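# Assemble two printed parts to match the model

## Task

Join the two printed parts so the result looks like the finished example standing on the stand, and work quickly. The robot must not topple or be left leaning, and nothing may be knocked over or pushed out of the work area.

## Robot and tools

Robot: a wheeled base with a lifting column carrying a head and two six-joint arms (left and right), each ending in a two-finger gripper. Shoulder height S = 0.90 m + column_m. Folded, the robot is 0.73 m long, 0.62 m wide, its front 0.40 m ahead of the column. The base drives straight or turns in place; it cannot go sideways.

Frames: the base frame sits on the floor under the column, x forward, y left, z up, in metres. left_hand and right_hand are reported in it: the point where the fingers meet (tips 8 mm further). The hand's z axis is the finger direction, its y axis the opening direction. base_odometry is in the odometry frame (the base frame at the start), counts wheel turns only, heading in rad, positive left.

Tool move: one action plus optional "cameras" (list of cam_head_left, cam_head_right, cam_left_wrist, cam_right_wrist, nav_camera, or "all") and "blocking". Arguments:
- base: one object holding exactly one key. translate_m is a relative drive from where the base now is, metres, -3 to 3, forward positive. rotate_rad is a relative turn, radians, -3.2 to 3.2, left (counter-clockwise from above) positive.
- joints: one object for both arms, keyed by joint name, each value an absolute target. column_m 0 to 0.8 m; head_tilt_rad -0.61 to 1.308 (0 level, positive down); left_/right_joint1_rad -2.879 to 2.879; joint2 0 to 3.141; joint3 0 to 3.019; joint4 -1.692 to 1.57; joint5 -1.57 to 1.57 (positive swings hand to robot's right); joint6 -2.094 to 2.094 (positive rolls clockwise seen from behind); left_/right_gripper_m 0 to 0.093, the fingertip gap in metres. Left joint1 positive puts the hand ahead, below and to the left; right arm mirrors.
- speeds: caps for this action, translate_m 0.05 to 0.8 m/s, rotate_rad 0.1 to 1 rad/s (upper ends are defaults).
- min_time_s: 0.1 to 8 s, the shortest duration for each arm and gripper motion in the action.
A move with no action just returns state and images. blocking true (default) returns when everything is still; false returns within about half a second while motion continues. A later move overrides only the targets it names. Unknown keys make a call invalid; out-of-range values get it refused, and a refusal or an unrequested stop cancels the rest of that reply's move, wait and finished_scene calls.

wait(seconds 0 to 10, cameras): lets time pass, returns early once prior motions rest. stop(cameras): brakes all running motions. zoom_image(camera, region [x0,y0,x1,y1] in pixels, at most 504 by 504): enlarges part of that camera's latest image (images are 672x504). finished_scene(scene 1): ends the episode irreversibly; the assembly must hold without the robot.

Arm geometry (rough): with joint1 at -1.57 (left) or 1.57 (right) and joints 5, 6 at 0, the arm lies in a forward vertical plane 0.23 m beside the column. With a = j2 - 0.35, b = 1.05 + j2 - j3, c = b - j4, the hand is 0.12 + 0.39 sin a + 0.38 cos b + 0.25 cos c m ahead and S + 0.39 cos a - 0.38 sin b - 0.25 sin c m high. Example: j2, j3, j4 = 0.92, 0.78, 0.14 gives 0.60 m ahead, 0.25 m below S. Real hands may sit up to about 7 cm lower and nearer (14 cm loaded), or 2 cm higher and farther when empty; trust the reported hand positions. Light loads (under 0.3 kg) are fine out to 0.6 m ahead. Raising a hand also pulls it toward the column a little.

Gripper: fingers 7 cm long, outer span 1 cm over the reading at the tips. A reading staying 0.003 m or more above its target means something is held. When gripping hard a reading can be up to 5 mm under the part's width. To release, command well above the reading.

Result lines: base_status and joint_status give "done", "moving", "off_target", "contact_stop", "time_out", "not_followed". "joint command not followed" means a self-collision check blocked the arm; move the offending joints back at least 0.05 rad. on_its_own lists things the robot did unasked ("held at" is a target). A blocked arm keeps pushing and heats up; send its reported joint positions back as targets to relax it. MOTOR HOT warns at 85 °C; at 100 °C that arm goes limp for 30-60 s. turned_by_wheels vs turned_by_imu disagreeing by over about 4% and 0.05 rad signals slip or a collision. base_tilt in degrees (forward, right). motor_effort is wheel effort in percent with the peak in brackets. wheel_motors_off 1 means an overload cut the wheels for 2 s. Small joint changes (under 0.03 rad, 0.08 for joints 2 and 3) may not move yet report "done". The column halts with contact_stop when an arm touches down while lowering.

Cameras: head pair looks down from about 1.48 m; wrist cameras sit 9 cm behind the fingertips; nav_camera is low at the front. Calibrations are approximate.

Avoid: fast simultaneous swings of stretched arms (overshoot up to 30 degrees, rocking or tipping); arms striking or squeezing each other, including gripper on gripper; dropping parts or letting go while they move; slamming into tables or fixed objects; sweeping parts off the work area. Touch surfaces gently in steps of about 0.05 rad. If the base stalls, back off 0.05 m before trying again. Thinking time lets the scene run on, so keep replies brief.

Each tool is called after "Request:" by a JSON object that holds its "op" and its "data", one argument or row to a line.

## Session

Request:
{"op": "move", "data": {
  "cameras": ["all"]
}}

Scene clock: 0.00 s.
Joint torques (N m): no reading
Heat: left arm: hottest waist 26 °C; right arm: hottest shoulder 28 °C.
base_odometry: x=+0.000 y=+0.000 heading=+0.000
turned_by_wheels: +0.000
turned_by_imu: +0.000
base_tilt: forward=+0.3 right=+0.6
base_status: not commanded
joint_positions: column_m=+0.554 head_tilt_rad=+0.876 left_joint1_rad=-1.590 left_joint2_rad=+0.886 left_joint3_rad=+0.379 left_joint4_rad=-0.959 left_joint5_rad=+0.011 left_joint6_rad=-0.079 left_gripper_m=+0.09396 right_joint1_rad=+1.579 right_joint2_rad=+0.890 right_joint3_rad=+0.408 right_joint4_rad=-0.964 right_joint5_rad=+0.043 right_joint6_rad=+0.025 right_gripper_m=+0.09396
joint_status: not commanded
wheel_motors_off: 0
motor_effort: left_wheel=+2 right_wheel=+3
left_hand: x=+0.1273 y=+0.2188 z=+1.2588 quat_wxyz=(+0.454, +0.030, -0.890, -0.008) (m; base frame)
right_hand: x=+0.1415 y=-0.2311 z=+1.2542 quat_wxyz=(+0.444, +0.002, -0.896, +0.022) (m; base frame)
pictures: cam_head_left, cam_head_right, cam_left_wrist, cam_right_wrist, nav_camera

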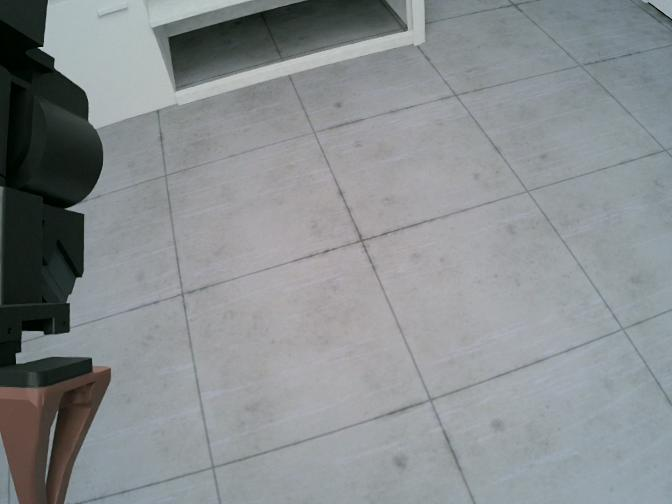

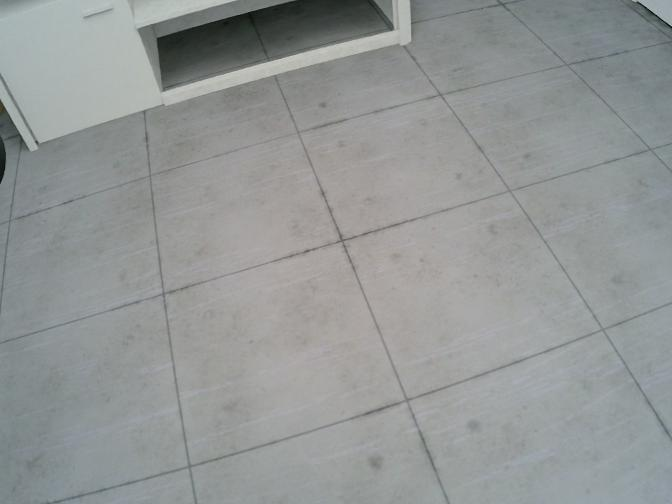

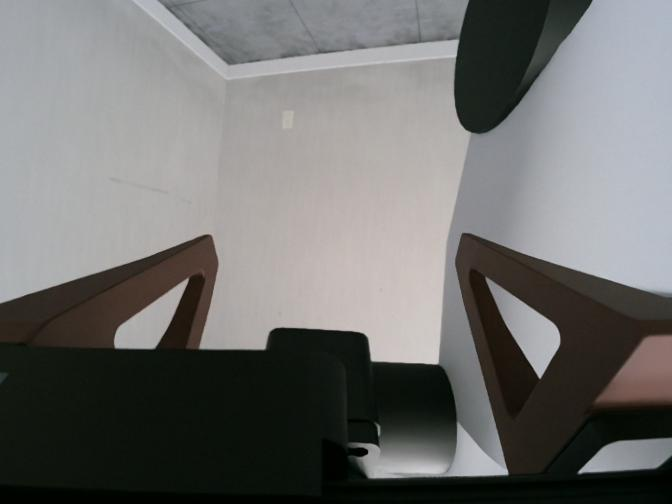

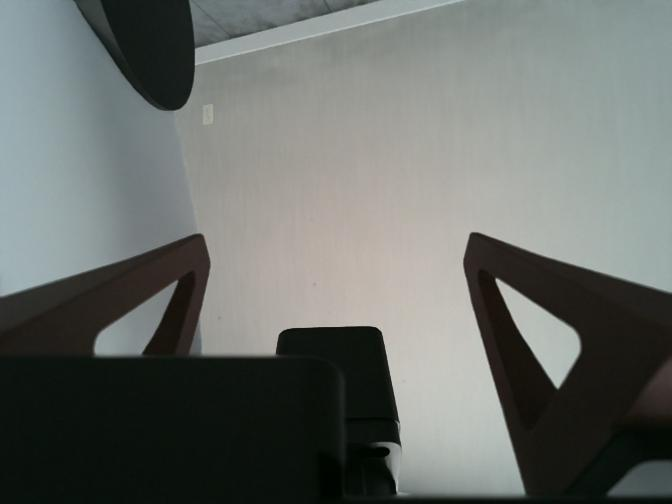

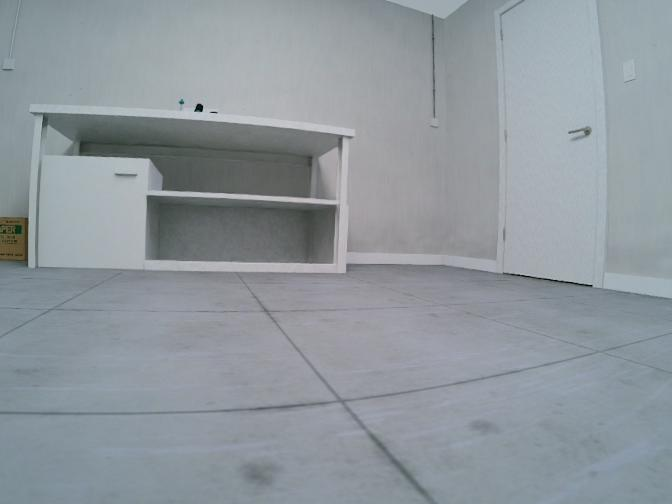

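Request:
{"op": "move", "data": {
  "joints": {"head_tilt_rad": 0.45},
  "cameras": ["cam_head_left","cam_head_right"]
}}

Scene clock: 3.10 s.
Joint torques (N m): left_arm=[2.2 -9 -2.03 -1.57 0.03 -0.02] | right_arm=[0.15 -9.82 -1.01 -1.48 0.1 0.02]
Heat: left arm: hottest waist 26 °C; right arm: hottest shoulder 28 °C.
move: done
base_odometry: x=+0.000 y=+0.000 heading=+0.000
turned_by_wheels: +0.000
turned_by_imu: -0.001
base_tilt: forward=+0.3 right=+0.5
base_status: not commanded
joint_positions: column_m=+0.554 head_tilt_rad=+0.469 left_joint1_rad=-1.590 left_joint2_rad=+0.886 left_joint3_rad=+0.379 left_joint4_rad=-0.959 left_joint5_rad=+0.011 left_joint6_rad=-0.079 left_gripper_m=+0.09396 right_joint1_rad=+1.579 right_joint2_rad=+0.890 right_joint3_rad=+0.408 right_joint4_rad=-0.964 right_joint5_rad=+0.043 right_joint6_rad=+0.025 right_gripper_m=+0.09396
joint_status: all done
wheel_motors_off: 0
motor_effort: left_wheel=+4(4) right_wheel=+3(4)
left_hand: x=+0.1273 y=+0.2188 z=+1.2588 quat_wxyz=(+0.454, +0.030, -0.890, -0.008) (m; base frame)
right_hand: x=+0.1415 y=-0.2311 z=+1.2542 quat_wxyz=(+0.444, +0.002, -0.896, +0.022) (m; base frame)
pictures: cam_head_left, cam_head_right
camera_calibration:
cam_head_left: T_world_to_cam=[[0.103051, -0.991314, -0.0817092, 0.134456], [-0.440654, 0.0281473, -0.897236, 1.39319], [0.891743, 0.128466, -0.433926, 0.554519], [0, 0, 0, 1]] pos_world=[0.105568, 0.0228366, 1.50162]
cam_head_right: T_world_to_cam=[[0.103662, -0.991236, -0.0818848, 0.0718433], [-0.439992, 0.0281327, -0.897561, 1.39372], [0.891998, 0.129072, -0.43322, 0.553331], [0, 0, 0, 1]] pos_world=[0.11221, -0.0394149, 1.49655]

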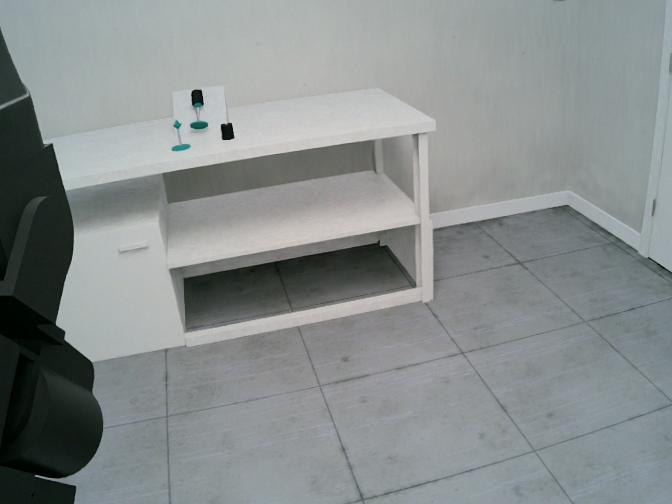

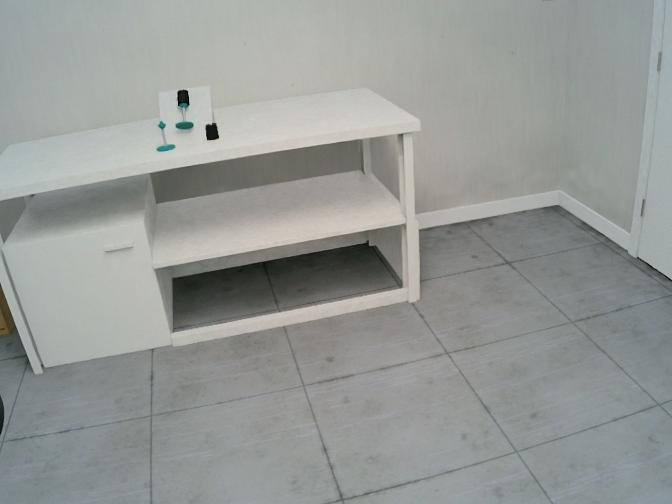

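Request:
{"op": "zoom_image", "data": {
  "camera": "cam_head_left",
  "region": [150, 70, 270, 170]
}}

Scaled by 4.200 from the camera's 672x504 image, which has a finer 960x720 frame.

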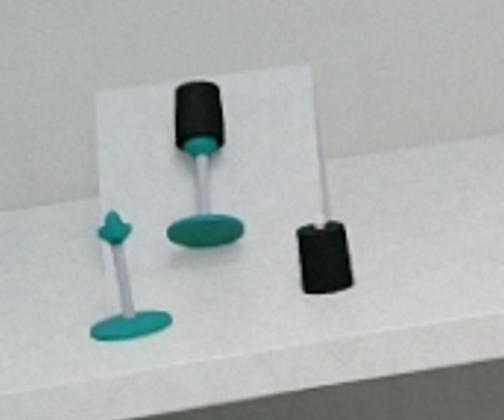

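Request:
{"op": "move", "data": {
  "base": {"rotate_rad": 0.334}
}}

Request:
{"op": "move", "data": {
  "base": {"translate_m": 1.6},
  "joints": {"head_tilt_rad": 0.7},
  "cameras": ["cam_head_left","cam_head_right","nav_camera"]
}}

Scene clock: 30.10 s.
Joint torques (N m): left_arm=[2.14 -9 -2.02 -1.58 0.03 -0.02] | right_arm=[0.03 -9.29 -1.03 -1.55 0.08 0.02]
Heat: left arm: hottest waist 26 °C; right arm: hottest shoulder 28 °C.
move: done
base_odometry: x=+0.000 y=+0.000 heading=+0.333
turned_by_wheels: +0.333
turned_by_imu: +0.321
base_tilt: forward=+0.3 right=+0.6
base_status: done
joint_positions: column_m=+0.554 head_tilt_rad=+0.469 left_joint1_rad=-1.590 left_joint2_rad=+0.886 left_joint3_rad=+0.379 left_joint4_rad=-0.959 left_joint5_rad=+0.011 left_joint6_rad=-0.079 left_gripper_m=+0.09396 right_joint1_rad=+1.579 right_joint2_rad=+0.890 right_joint3_rad=+0.408 right_joint4_rad=-0.964 right_joint5_rad=+0.043 right_joint6_rad=+0.025 right_gripper_m=+0.09396
joint_status: not commanded
wheel_motors_off: 0
motor_effort: left_wheel=-3(33) right_wheel=+3(54)
left_hand: x=+0.1273 y=+0.2189 z=+1.2588 quat_wxyz=(+0.454, +0.030, -0.890, -0.008) (m; base frame)
right_hand: x=+0.1415 y=-0.2311 z=+1.2542 quat_wxyz=(+0.444, +0.002, -0.896, +0.022) (m; base frame)
pictures: none

Scene clock: 34.10 s.
Joint torques (N m): left_arm=[2.14 -8.94 -2.02 -1.62 0.04 -0.02] | right_arm=[-0.44 -9.23 -0.83 -1.52 0.03 -0.01]
Heat: left arm: hottest waist 26 °C; right arm: hottest shoulder 28 °C.
move: done
base_odometry: x=+1.512 y=+0.524 heading=+0.334
turned_by_wheels: +0.001
turned_by_imu: +0.004
base_tilt: forward=+0.3 right=+0.6
base_status: done
joint_positions: column_m=+0.554 head_tilt_rad=+0.703 left_joint1_rad=-1.590 left_joint2_rad=+0.886 left_joint3_rad=+0.378 left_joint4_rad=-0.959 left_joint5_rad=+0.011 left_joint6_rad=-0.079 left_gripper_m=+0.09396 right_joint1_rad=+1.579 right_joint2_rad=+0.890 right_joint3_rad=+0.408 right_joint4_rad=-0.964 right_joint5_rad=+0.043 right_joint6_rad=+0.025 right_gripper_m=+0.09396
joint_status: all done
wheel_motors_off: 0
motor_effort: left_wheel=+1(47) right_wheel=+0(48)
left_hand: x=+0.1269 y=+0.2189 z=+1.2590 quat_wxyz=(+0.454, +0.030, -0.890, -0.008) (m; base frame)
right_hand: x=+0.1413 y=-0.2311 z=+1.2542 quat_wxyz=(+0.445, +0.002, -0.895, +0.022) (m; base frame)
pictures: cam_head_left, cam_head_right, nav_camera
camera_calibration:
cam_head_left: T_world_to_cam=[[0.0812374, -0.991315, -0.103416, 0.16898], [-0.637017, 0.0281597, -0.770336, 1.20759], [0.766557, 0.128457, -0.629197, 0.861532], [0, 0, 0, 1]] pos_world=[0.0951115, 0.0228366, 1.4898]
cam_head_right: T_world_to_cam=[[0.0817913, -0.991237, -0.103728, 0.106578], [-0.636449, 0.0281451, -0.770805, 1.20835], [0.76697, 0.129063, -0.628569, 0.860429], [0, 0, 0, 1]] pos_world=[0.100409, -0.0394149, 1.48329]

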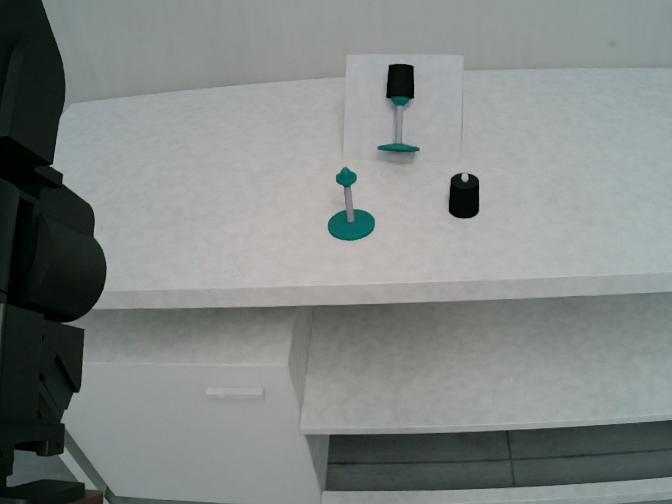

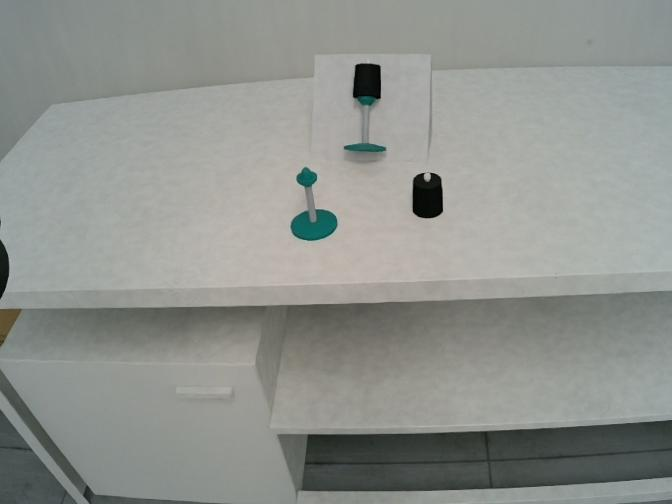

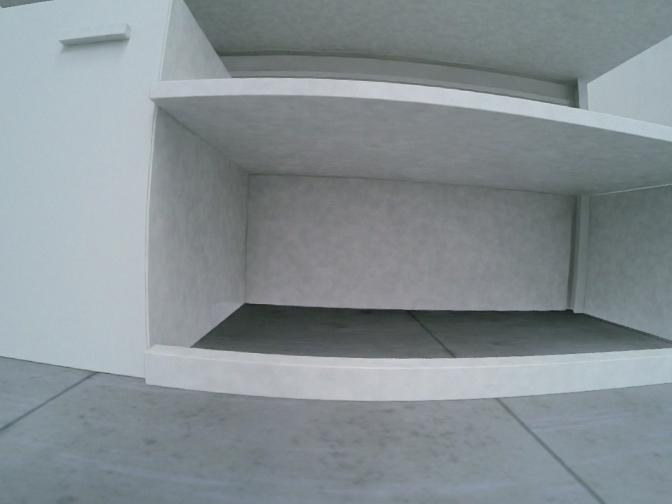

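Request:
{"op": "zoom_image", "data": {
  "camera": "cam_head_left",
  "region": [315, 50, 495, 250]
}}

Request:
{"op": "zoom_image", "data": {
  "camera": "cam_head_right",
  "region": [395, 160, 465, 230]
}}

Request:
{"op": "zoom_image", "data": {
  "camera": "cam_head_left",
  "region": [370, 50, 430, 110]
}}

Request:
{"op": "zoom_image", "data": {
  "camera": "cam_head_left",
  "region": [435, 160, 495, 220]
}}

Scaled by 2.520 from the camera's 672x504 image, which has a finer 960x720 frame.

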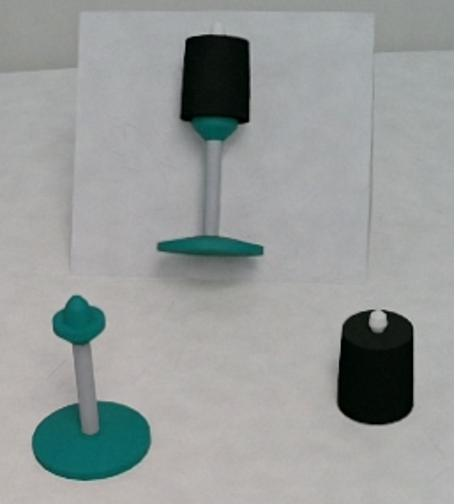

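Scaled by 7.200 from the camera's 672x504 image, which has a finer 960x720 frame.

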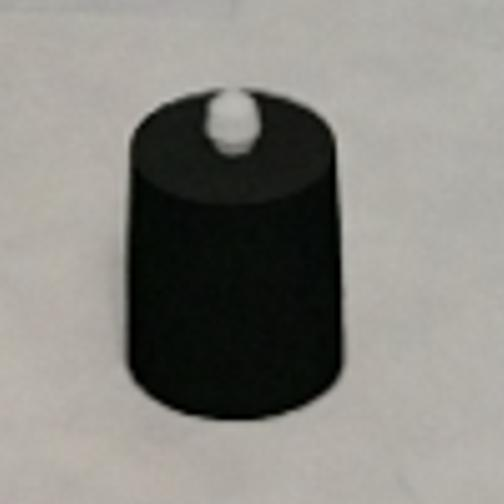

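Scaled by 8.400 from the camera's 672x504 image, which has a finer 960x720 frame.

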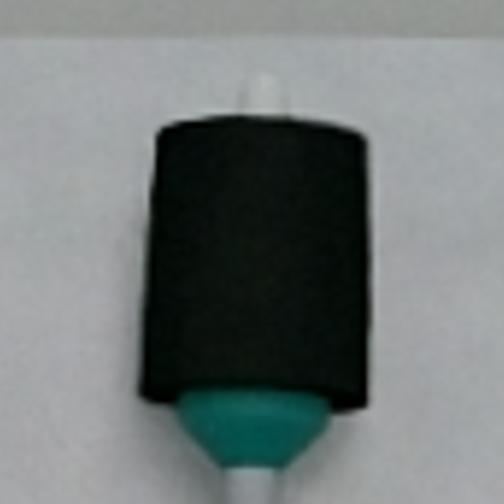

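Scaled by 8.400 from the camera's 672x504 image, which has a finer 960x720 frame.

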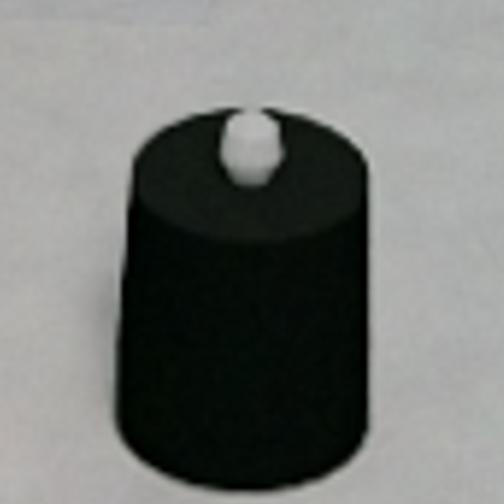

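Request:
{"op": "move", "data": {
  "base": {"translate_m": 0.22},
  "joints": {"right_joint1_rad": 1.571, "right_joint2_rad": 1.35, "right_joint3_rad": 1.702, "right_joint4_rad": -0.872, "right_joint5_rad": 0, "right_joint6_rad": 0, "head_tilt_rad": 0.75}
}}

Request:
{"op": "move", "data": {
  "base": {"rotate_rad": 0.206},
  "cameras": ["cam_head_left","cam_head_right","cam_right_wrist"]
}}

Scene clock: 77.97 s.
Joint torques (N m): left_arm=[2.14 -9 -2.1 -1.57 0.03 -0.02] | right_arm=[-0.15 -25.35 7.56 0.29 -0.07 -0.01]
Heat: left arm: hottest waist 26 °C; right arm: hottest shoulder 29 °C.
move: done
base_odometry: x=+1.720 y=+0.596 heading=+0.334
turned_by_wheels: +0.000
turned_by_imu: +0.000
base_tilt: forward=+0.2 right=+0.6
base_status: done
joint_positions: column_m=+0.554 head_tilt_rad=+0.753 left_joint1_rad=-1.590 left_joint2_rad=+0.886 left_joint3_rad=+0.380 left_joint4_rad=-0.959 left_joint5_rad=+0.011 left_joint6_rad=-0.079 left_gripper_m=+0.09396 right_joint1_rad=+1.577 right_joint2_rad=+1.341 right_joint3_rad=+1.686 right_joint4_rad=-0.871 right_joint5_rad=+0.003 right_joint6_rad=+0.003 right_gripper_m=+0.09396
joint_status: all done
wheel_motors_off: 0
motor_effort: left_wheel=-2(29) right_wheel=+0(30)
left_hand: x=+0.1280 y=+0.2189 z=+1.2586 quat_wxyz=(+0.453, +0.030, -0.891, -0.008) (m; base frame)
right_hand: x=+0.7376 y=-0.2221 z=+1.1712 quat_wxyz=(+0.001, +0.000, -1.000, -0.002) (m; base frame)
pictures: none

Scene clock: 79.30 s.
Joint torques (N m): left_arm=[2.14 -9 -2.13 -1.58 0.03 -0.02] | right_arm=[-0.44 -25.64 7.54 0.05 -0.02 -0.02]
Heat: left arm: hottest waist 26 °C; right arm: hottest shoulder 30 °C.
move: done
base_odometry: x=+1.720 y=+0.596 heading=+0.539
turned_by_wheels: +0.205
turned_by_imu: +0.197
base_tilt: forward=+0.3 right=+0.5
base_status: done
joint_positions: column_m=+0.554 head_tilt_rad=+0.753 left_joint1_rad=-1.590 left_joint2_rad=+0.886 left_joint3_rad=+0.380 left_joint4_rad=-0.959 left_joint5_rad=+0.011 left_joint6_rad=-0.079 left_gripper_m=+0.09396 right_joint1_rad=+1.574 right_joint2_rad=+1.341 right_joint3_rad=+1.686 right_joint4_rad=-0.871 right_joint5_rad=+0.001 right_joint6_rad=+0.003 right_gripper_m=+0.09396
joint_status: not commanded
wheel_motors_off: 0
motor_effort: left_wheel=+0(47) right_wheel=+0(51)
left_hand: x=+0.1280 y=+0.2188 z=+1.2586 quat_wxyz=(+0.453, +0.030, -0.891, -0.008) (m; base frame)
right_hand: x=+0.7376 y=-0.2238 z=+1.1712 quat_wxyz=(+0.001, -0.001, -1.000, -0.001) (m; base frame)
pictures: cam_head_left, cam_head_right, cam_right_wrist
camera_calibration:
cam_head_left: T_world_to_cam=[[0.0760209, -0.991313, -0.107325, 0.17526], [-0.674401, 0.0281633, -0.737828, 1.15944], [0.734441, 0.12847, -0.666402, 0.920427], [0, 0, 0, 1]] pos_world=[0.0926078, 0.0228366, 1.48765]
cam_head_right: T_world_to_cam=[[0.0765587, -0.991235, -0.107665, 0.112902], [-0.673857, 0.0281487, -0.738325, 1.16016], [0.734884, 0.129076, -0.665796, 0.919383], [0, 0, 0, 1]] pos_world=[0.0974957, -0.0394149, 1.48085]
cam_right_wrist: T_world_to_cam=[[-0.00292421, -0.999994, 0.0016379, -0.224542], [-0.802529, 0.00332396, 0.596604, -0.103781], [-0.596606, 0.000430136, -0.802534, 1.50714], [0, 0, 0, 1]] pos_world=[0.815228, -0.224845, 1.27182]

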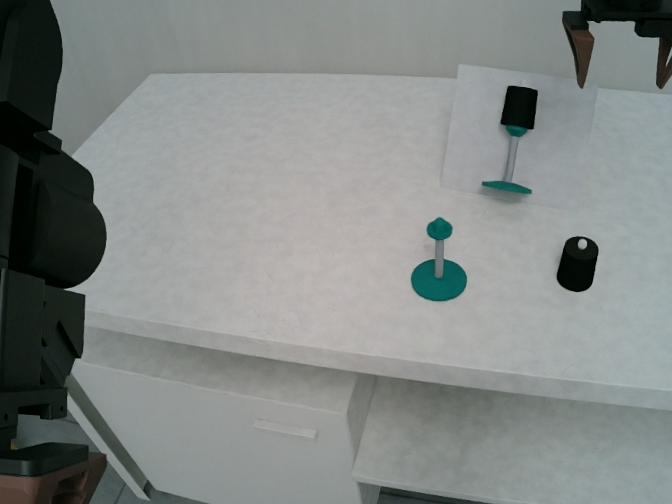

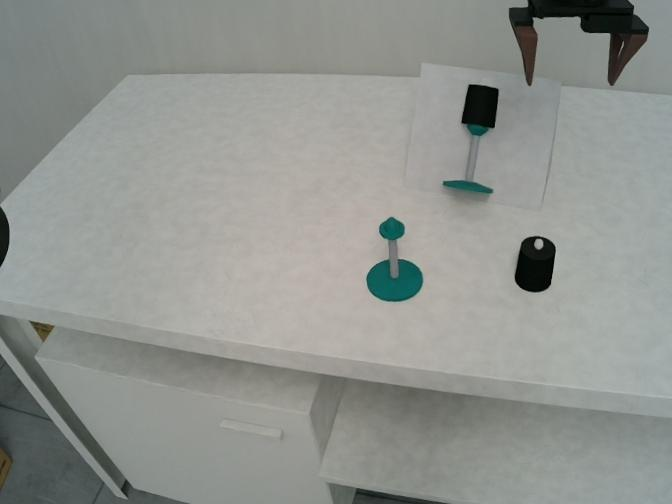

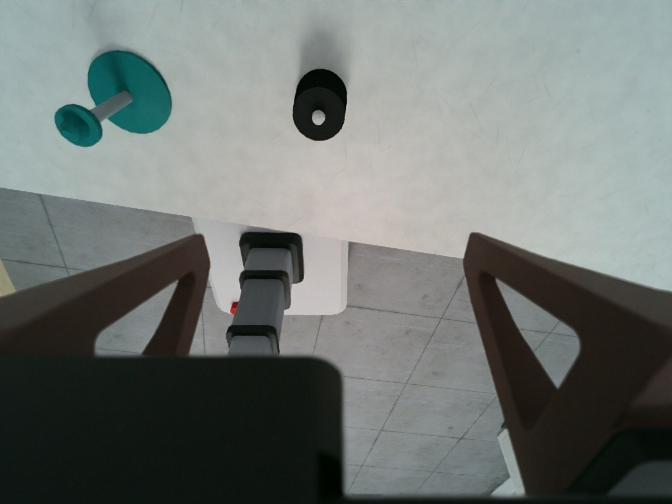

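Request:
{"op": "move", "data": {
  "base": {"rotate_rad": 0.014}
}}

Request:
{"op": "move", "data": {
  "base": {"translate_m": -0.024},
  "joints": {"column_m": 0.34, "head_tilt_rad": 0.6},
  "cameras": ["cam_head_left","cam_head_right","cam_right_wrist"]
}}

Scene clock: 99.17 s.
Joint torques (N m): left_arm=[2.2 -9 -2.11 -1.58 0.04 -0.02] | right_arm=[-0.09 -25.88 7.56 0.06 -0.05 -0.05]
Heat: left arm: hottest waist 26 °C; right arm: hottest shoulder 35 °C.
move: done
base_odometry: x=+1.720 y=+0.596 heading=+0.552
turned_by_wheels: +0.013
turned_by_imu: +0.012
base_tilt: forward=+0.3 right=+0.5
base_status: done
joint_positions: column_m=+0.554 head_tilt_rad=+0.753 left_joint1_rad=-1.590 left_joint2_rad=+0.886 left_joint3_rad=+0.380 left_joint4_rad=-0.959 left_joint5_rad=+0.011 left_joint6_rad=-0.079 left_gripper_m=+0.09396 right_joint1_rad=+1.574 right_joint2_rad=+1.341 right_joint3_rad=+1.686 right_joint4_rad=-0.871 right_joint5_rad=+0.000 right_joint6_rad=+0.003 right_gripper_m=+0.09396
joint_status: not commanded
wheel_motors_off: 0
motor_effort: left_wheel=+2(44) right_wheel=+0(25)
left_hand: x=+0.1280 y=+0.2189 z=+1.2586 quat_wxyz=(+0.453, +0.030, -0.891, -0.008) (m; base frame)
right_hand: x=+0.7376 y=-0.2237 z=+1.1712 quat_wxyz=(+0.001, -0.001, -1.000, -0.001) (m; base frame)
pictures: none

Scene clock: 102.53 s.
Joint torques (N m): left_arm=[2.14 -9 -1.8 -1.57 0.04 -0.03] | right_arm=[-0.44 -25.7 7.51 0.09 0.01 -0.04]
Heat: left arm: hottest waist 26 °C; right arm: hottest shoulder 36 °C.
move: done
base_odometry: x=+1.700 y=+0.584 heading=+0.552
turned_by_wheels: +0.000
turned_by_imu: -0.001
base_tilt: forward=+0.3 right=+0.5
base_status: done
joint_positions: column_m=+0.340 head_tilt_rad=+0.617 left_joint1_rad=-1.590 left_joint2_rad=+0.885 left_joint3_rad=+0.376 left_joint4_rad=-0.959 left_joint5_rad=+0.011 left_joint6_rad=-0.079 left_gripper_m=+0.09396 right_joint1_rad=+1.574 right_joint2_rad=+1.341 right_joint3_rad=+1.686 right_joint4_rad=-0.871 right_joint5_rad=+0.000 right_joint6_rad=+0.003 right_gripper_m=+0.09396
joint_status: all done
wheel_motors_off: 0
motor_effort: left_wheel=-1(56) right_wheel=-2(35)
left_hand: x=+0.1260 y=+0.2189 z=+1.0454 quat_wxyz=(+0.455, +0.030, -0.890, -0.008) (m; base frame)
right_hand: x=+0.7376 y=-0.2237 z=+0.9573 quat_wxyz=(+0.001, -0.001, -1.000, -0.001) (m; base frame)
pictures: cam_head_left, cam_head_right, cam_right_wrist
camera_calibration:
cam_head_left: T_world_to_cam=[[0.0898059, -0.991315, -0.0960693, 0.136686], [-0.56868, 0.02815, -0.822077, 1.10796], [0.817642, 0.12846, -0.561213, 0.634229], [0, 0, 0, 1]] pos_world=[0.0992248, 0.0228366, 1.27989]
cam_head_right: T_world_to_cam=[[0.0903846, -0.991237, -0.0963335, 0.074156], [-0.568074, 0.0281354, -0.822496, 1.10856], [0.817999, 0.129066, -0.560553, 0.633254], [0, 0, 0, 1]] pos_world=[0.10504, -0.0394149, 1.2739]
cam_right_wrist: T_world_to_cam=[[-0.00287267, -0.999996, 0.000858597, -0.223311], [-0.802531, 0.00281766, 0.596604, 0.02372], [-0.596604, 0.0010248, -0.802535, 1.33562], [0, 0, 0, 1]] pos_world=[0.815228, -0.224746, 1.05792]

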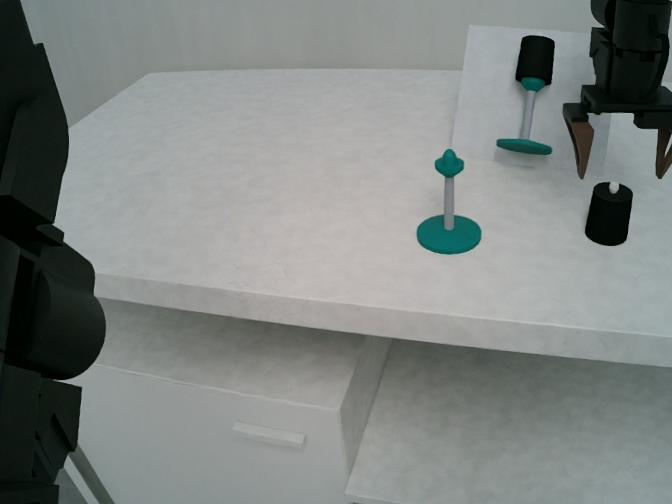

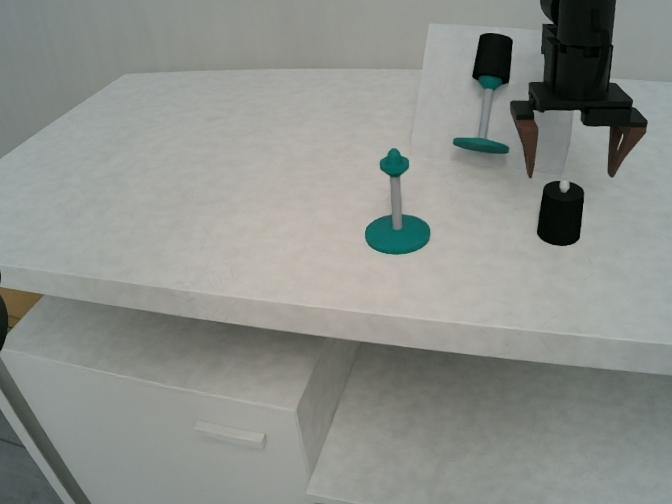

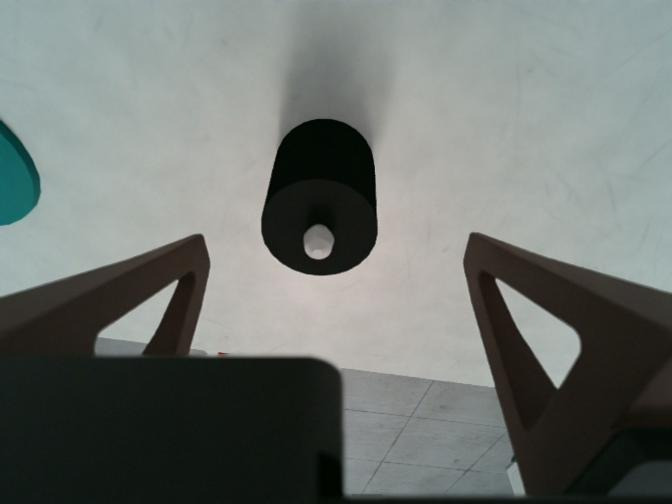

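Request:
{"op": "move", "data": {
  "base": {"translate_m": -0.010}
}}

Request:
{"op": "move", "data": {
  "joints": {"column_m": 0.276},
  "cameras": ["cam_head_left","cam_head_right","cam_right_wrist"]
}}

Scene clock: 113.70 s.
Joint torques (N m): left_arm=[2.2 -8.88 -1.66 -1.59 0.03 -0.02] | right_arm=[-0.73 -25.76 7.43 0.16 0 -0.06]
Heat: left arm: hottest waist 26 °C; right arm: hottest shoulder 37 °C.
move: done
base_odometry: x=+1.692 y=+0.579 heading=+0.553
turned_by_wheels: +0.001
turned_by_imu: +0.000
base_tilt: forward=+0.2 right=+0.6
base_status: done
joint_positions: column_m=+0.340 head_tilt_rad=+0.617 left_joint1_rad=-1.590 left_joint2_rad=+0.885 left_joint3_rad=+0.375 left_joint4_rad=-0.959 left_joint5_rad=+0.011 left_joint6_rad=-0.079 left_gripper_m=+0.09396 right_joint1_rad=+1.574 right_joint2_rad=+1.341 right_joint3_rad=+1.686 right_joint4_rad=-0.871 right_joint5_rad=+0.000 right_joint6_rad=+0.003 right_gripper_m=+0.09396
joint_status: not commanded
wheel_motors_off: 0
motor_effort: left_wheel=-1(41) right_wheel=-1(55)
left_hand: x=+0.1252 y=+0.2189 z=+1.0457 quat_wxyz=(+0.456, +0.030, -0.890, -0.008) (m; base frame)
right_hand: x=+0.7375 y=-0.2237 z=+0.9573 quat_wxyz=(+0.001, -0.001, -1.000, -0.001) (m; base frame)
pictures: none

Scene clock: 115.13 s.
Joint torques (N m): left_arm=[2.08 -8.94 -1.7 -1.58 0.04 -0.02] | right_arm=[-0.21 -25.76 7.58 -0.02 -0.04 -0.01]
Heat: left arm: hottest waist 26 °C; right arm: hottest shoulder 37 °C.
move: done
base_odometry: x=+1.692 y=+0.579 heading=+0.553
turned_by_wheels: +0.000
turned_by_imu: +0.000
base_tilt: forward=+0.3 right=+0.5
base_status: not commanded
joint_positions: column_m=+0.276 head_tilt_rad=+0.617 left_joint1_rad=-1.590 left_joint2_rad=+0.885 left_joint3_rad=+0.375 left_joint4_rad=-0.959 left_joint5_rad=+0.011 left_joint6_rad=-0.079 left_gripper_m=+0.09396 right_joint1_rad=+1.574 right_joint2_rad=+1.341 right_joint3_rad=+1.686 right_joint4_rad=-0.871 right_joint5_rad=+0.000 right_joint6_rad=+0.003 right_gripper_m=+0.09396
joint_status: all done
wheel_motors_off: 0
motor_effort: left_wheel=-2(5) right_wheel=-2(2)
left_hand: x=+0.1252 y=+0.2189 z=+0.9817 quat_wxyz=(+0.456, +0.030, -0.890, -0.008) (m; base frame)
right_hand: x=+0.7375 y=-0.2237 z=+0.8933 quat_wxyz=(+0.001, -0.001, -1.000, -0.001) (m; base frame)
pictures: cam_head_left, cam_head_right, cam_right_wrist
camera_calibration:
cam_head_left: T_world_to_cam=[[0.0898362, -0.991315, -0.0960452, 0.130515], [-0.568382, 0.0281596, -0.822283, 1.05564], [0.817845, 0.128461, -0.560916, 0.597986], [0, 0, 0, 1]] pos_world=[0.0992249, 0.0228366, 1.21599]
cam_head_right: T_world_to_cam=[[0.090415, -0.991236, -0.0963093, 0.0679581], [-0.567776, 0.028145, -0.822702, 1.05614], [0.818203, 0.129067, -0.560255, 0.596997], [0, 0, 0, 1]] pos_world=[0.10504, -0.0394149, 1.2099]
cam_right_wrist: T_world_to_cam=[[-0.00287227, -0.999996, 0.000859661, -0.223258], [-0.802316, 0.00281761, 0.596893, 0.0613605], [-0.596893, 0.00102472, -0.80232, 1.28422], [0, 0, 0, 1]] pos_world=[0.815129, -0.224746, 0.993918]

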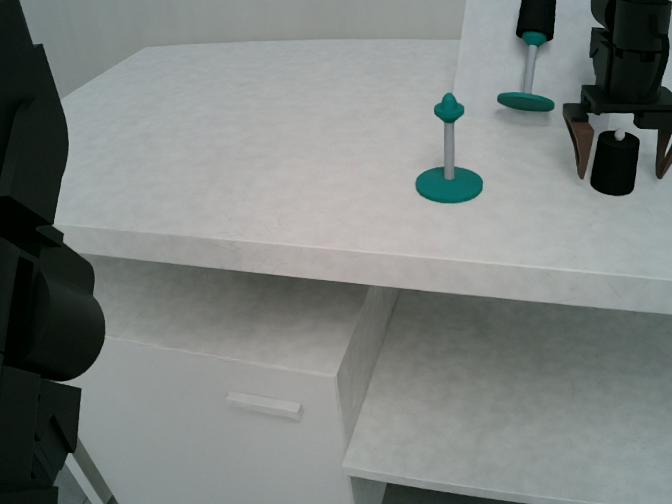

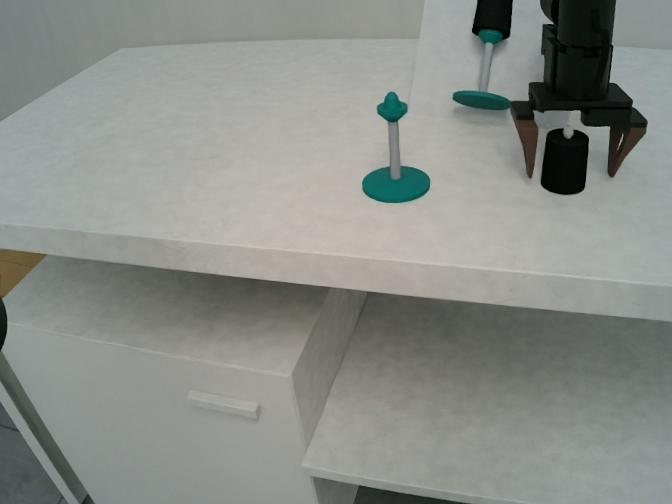

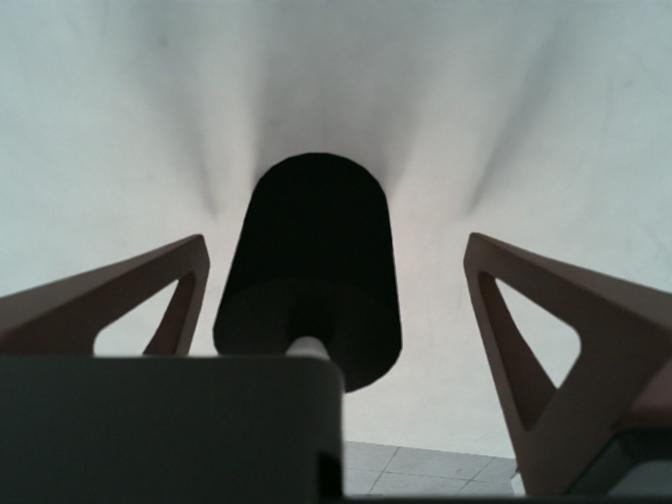

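Request:
{"op": "move", "data": {
  "joints": {"right_gripper_m": 0.042},
  "min_time_s": 2,
  "cameras": ["cam_head_right","cam_right_wrist"]
}}

Scene clock: 122.00 s.
Joint torques (N m): left_arm=[2.2 -8.94 -1.68 -1.57 0.03 -0.02] | right_arm=[0.26 -25.7 7.45 -0.08 -0.02 -0.06]
Heat: left arm: hottest waist 26 °C; right arm: hottest shoulder 38 °C.
move: off_target
base_odometry: x=+1.692 y=+0.579 heading=+0.553
turned_by_wheels: +0.000
turned_by_imu: -0.001
base_tilt: forward=+0.3 right=+0.5
base_status: not commanded
joint_positions: column_m=+0.276 head_tilt_rad=+0.617 left_joint1_rad=-1.590 left_joint2_rad=+0.885 left_joint3_rad=+0.375 left_joint4_rad=-0.959 left_joint5_rad=+0.011 left_joint6_rad=-0.079 left_gripper_m=+0.09396 right_joint1_rad=+1.574 right_joint2_rad=+1.341 right_joint3_rad=+1.686 right_joint4_rad=-0.871 right_joint5_rad=+0.000 right_joint6_rad=+0.003 right_gripper_m=+0.04912
joint_status: right_gripper_m off_target (ended at +0.04914, target +0.04200)
wheel_motors_off: 0
motor_effort: left_wheel=-3(6) right_wheel=-2(2)
left_hand: x=+0.1252 y=+0.2189 z=+0.9817 quat_wxyz=(+0.456, +0.030, -0.890, -0.008) (m; base frame)
right_hand: x=+0.7375 y=-0.2237 z=+0.8933 quat_wxyz=(+0.001, -0.001, -1.000, -0.001) (m; base frame)
pictures: cam_head_right, cam_right_wrist
camera_calibration:
cam_head_right: T_world_to_cam=[[0.090415, -0.991236, -0.0963093, 0.0679581], [-0.567776, 0.028145, -0.822702, 1.05614], [0.818203, 0.129067, -0.560255, 0.596997], [0, 0, 0, 1]] pos_world=[0.10504, -0.0394149, 1.2099]
cam_right_wrist: T_world_to_cam=[[-0.00287227, -0.999996, 0.000859661, -0.223258], [-0.802316, 0.00281761, 0.596893, 0.0613605], [-0.596893, 0.00102472, -0.80232, 1.28422], [0, 0, 0, 1]] pos_world=[0.815129, -0.224746, 0.993918]

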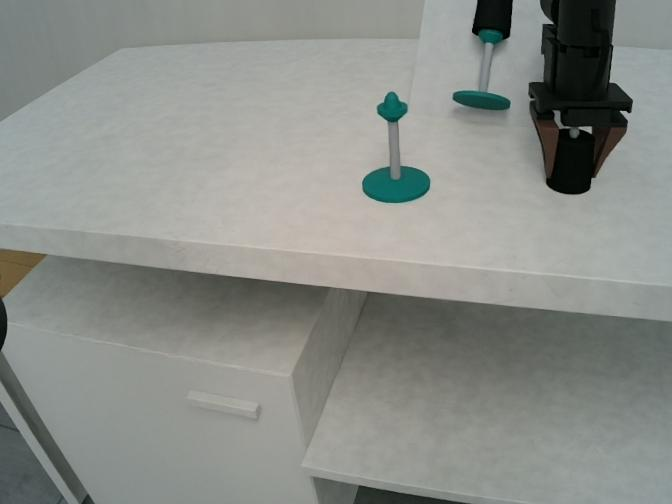

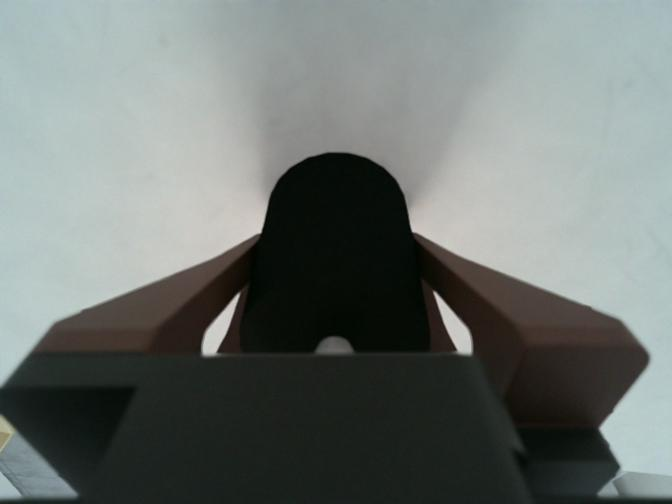

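Request:
{"op": "move", "data": {
  "joints": {"column_m": 0.436}
}}

Request:
{"op": "move", "data": {
  "base": {"rotate_rad": 0.28},
  "speeds": {"rotate_rad": 0.4}
}}

Request:
{"op": "move", "data": {
  "base": {"translate_m": -0.021},
  "cameras": ["cam_head_left","cam_head_right","cam_right_wrist"]
}}

Scene clock: 137.83 s.
Joint torques (N m): left_arm=[2.26 -9 -1.66 -1.55 0.04 -0.02] | right_arm=[-0.26 -25.82 7.6 0.09 -0.03 -0.02]
Heat: left arm: hottest waist 26 °C; right arm: hottest shoulder 39 °C.
move: done
base_odometry: x=+1.692 y=+0.579 heading=+0.553
turned_by_wheels: +0.000
turned_by_imu: -0.001
base_tilt: forward=+0.2 right=+0.5
base_status: not commanded
joint_positions: column_m=+0.436 head_tilt_rad=+0.617 left_joint1_rad=-1.590 left_joint2_rad=+0.885 left_joint3_rad=+0.375 left_joint4_rad=-0.959 left_joint5_rad=+0.011 left_joint6_rad=-0.079 left_gripper_m=+0.09396 right_joint1_rad=+1.574 right_joint2_rad=+1.341 right_joint3_rad=+1.686 right_joint4_rad=-0.871 right_joint5_rad=+0.000 right_joint6_rad=+0.003 right_gripper_m=+0.04912
joint_status: all done
wheel_motors_off: 0
motor_effort: left_wheel=-5(6) right_wheel=-3(3)
left_hand: x=+0.1252 y=+0.2189 z=+1.1416 quat_wxyz=(+0.456, +0.030, -0.890, -0.008) (m; base frame)
right_hand: x=+0.7374 y=-0.2237 z=+1.0529 quat_wxyz=(+0.001, -0.001, -1.000, -0.001) (m; base frame)
pictures: none

Scene clock: 139.23 s.
Joint torques (N m): left_arm=[2.14 -8.94 -1.66 -1.57 0.04 -0.02] | right_arm=[-0.38 -25.7 7.64 0.02 -0.01 -0.05]
Heat: left arm: hottest waist 26 °C; right arm: hottest shoulder 39 °C.
move: done
base_odometry: x=+1.692 y=+0.579 heading=+0.832
turned_by_wheels: +0.280
turned_by_imu: +0.274
base_tilt: forward=+0.3 right=+0.6
base_status: done
joint_positions: column_m=+0.436 head_tilt_rad=+0.617 left_joint1_rad=-1.590 left_joint2_rad=+0.885 left_joint3_rad=+0.375 left_joint4_rad=-0.959 left_joint5_rad=+0.011 left_joint6_rad=-0.079 left_gripper_m=+0.09396 right_joint1_rad=+1.572 right_joint2_rad=+1.341 right_joint3_rad=+1.686 right_joint4_rad=-0.871 right_joint5_rad=+0.001 right_joint6_rad=+0.003 right_gripper_m=+0.04911
joint_status: not commanded
wheel_motors_off: 0
motor_effort: left_wheel=-3(23) right_wheel=+0(53)
left_hand: x=+0.1252 y=+0.2189 z=+1.1416 quat_wxyz=(+0.456, +0.030, -0.890, -0.008) (m; base frame)
right_hand: x=+0.7374 y=-0.2249 z=+1.0529 quat_wxyz=(+0.001, -0.001, -1.000, +0.000) (m; base frame)
pictures: none

Scene clock: 140.13 s.
Joint torques (N m): left_arm=[2.08 -8.82 -1.65 -1.57 0.03 -0.02] | right_arm=[0.15 -25.7 7.64 0.08 -0.02 -0.04]
Heat: left arm: hottest waist 26 °C; right arm: hottest shoulder 39 °C.
move: done
base_odometry: x=+1.678 y=+0.563 heading=+0.833
turned_by_wheels: +0.001
turned_by_imu: +0.000
base_tilt: forward=+0.3 right=+0.6
base_status: done
joint_positions: column_m=+0.436 head_tilt_rad=+0.617 left_joint1_rad=-1.590 left_joint2_rad=+0.884 left_joint3_rad=+0.374 left_joint4_rad=-0.959 left_joint5_rad=+0.011 left_joint6_rad=-0.079 left_gripper_m=+0.09396 right_joint1_rad=+1.572 right_joint2_rad=+1.341 right_joint3_rad=+1.686 right_joint4_rad=-0.872 right_joint5_rad=+0.001 right_joint6_rad=+0.003 right_gripper_m=+0.04911
joint_status: not commanded
wheel_motors_off: 0
motor_effort: left_wheel=+0(46) right_wheel=-1(49)
left_hand: x=+0.1252 y=+0.2189 z=+1.1416 quat_wxyz=(+0.455, +0.030, -0.890, -0.008) (m; base frame)
right_hand: x=+0.7372 y=-0.2249 z=+1.0529 quat_wxyz=(+0.002, -0.001, -1.000, +0.000) (m; base frame)
pictures: cam_head_left, cam_head_right, cam_right_wrist
camera_calibration:
cam_head_left: T_world_to_cam=[[0.0898415, -0.991315, -0.0960378, 0.145852], [-0.568381, 0.0281506, -0.822284, 1.18705], [0.817845, 0.128461, -0.560916, 0.68762], [0, 0, 0, 1]] pos_world=[0.0992249, 0.0228366, 1.37579]
cam_head_right: T_world_to_cam=[[0.0904202, -0.991237, -0.0963019, 0.0833376], [-0.567775, 0.028136, -0.822703, 1.18761], [0.818203, 0.129067, -0.560255, 0.686526], [0, 0, 0, 1]] pos_world=[0.10504, -0.0394149, 1.3697]
cam_right_wrist: T_world_to_cam=[[-0.00382324, -0.999987, 0.00329062, -0.22652], [-0.801577, 0.00503205, 0.59787, -0.0352295], [-0.597879, -0.000351884, -0.801586, 1.41171], [0, 0, 0, 1]] pos_world=[0.81493, -0.225843, 1.15342]

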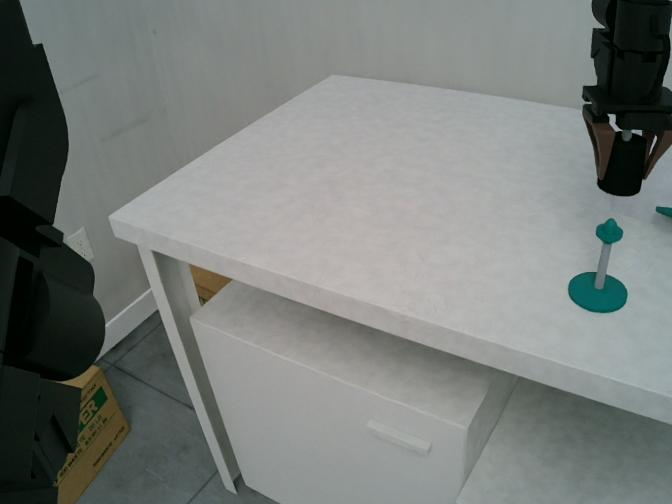

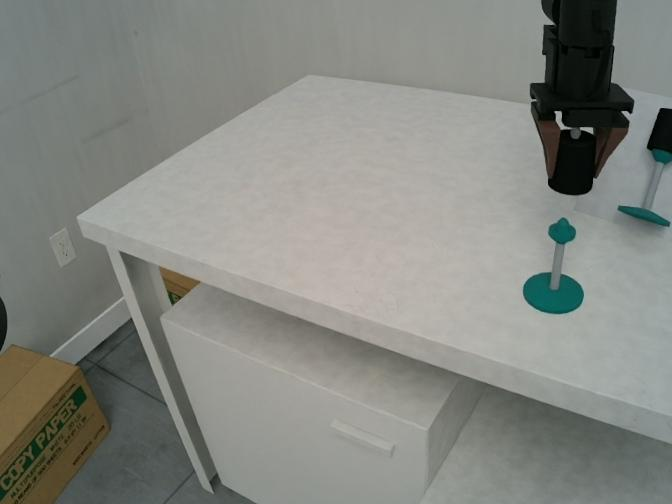

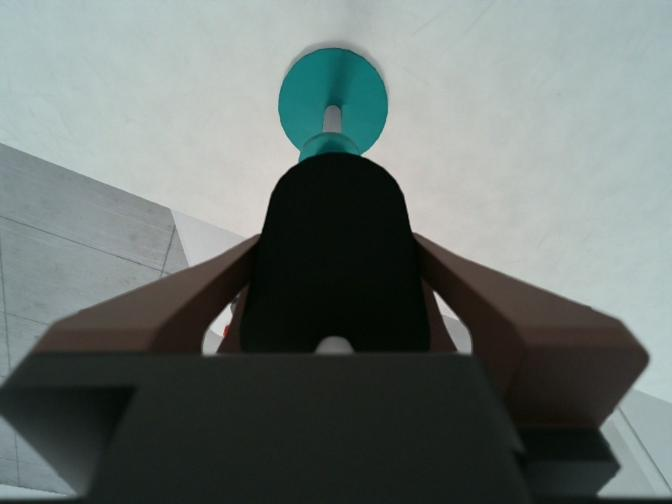

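Request:
{"op": "zoom_image", "data": {
  "camera": "cam_head_right",
  "region": [510, 110, 650, 320]
}}

Request:
{"op": "zoom_image", "data": {
  "camera": "cam_head_left",
  "region": [550, 110, 672, 320]
}}

Request:
{"op": "zoom_image", "data": {
  "camera": "cam_right_wrist",
  "region": [236, 30, 436, 180]
}}

Scaled by 2.400 from the camera's 672x504 image, which has a finer 960x720 frame.

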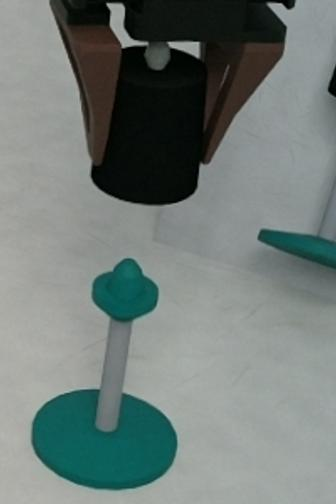

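Scaled by 2.400 from the camera's 672x504 image, which has a finer 960x720 frame.

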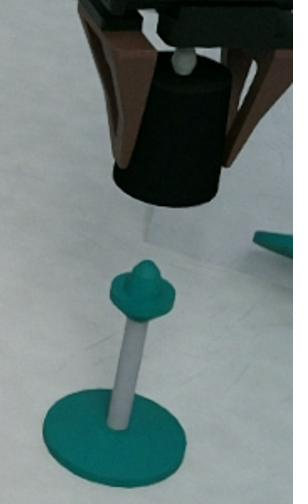

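Scaled by 2.520 from the camera's 672x504 image, which has a finer 960x720 frame.

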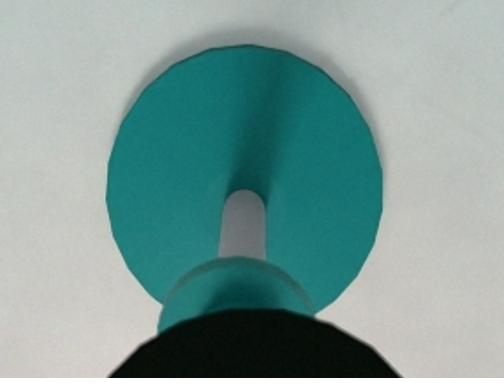

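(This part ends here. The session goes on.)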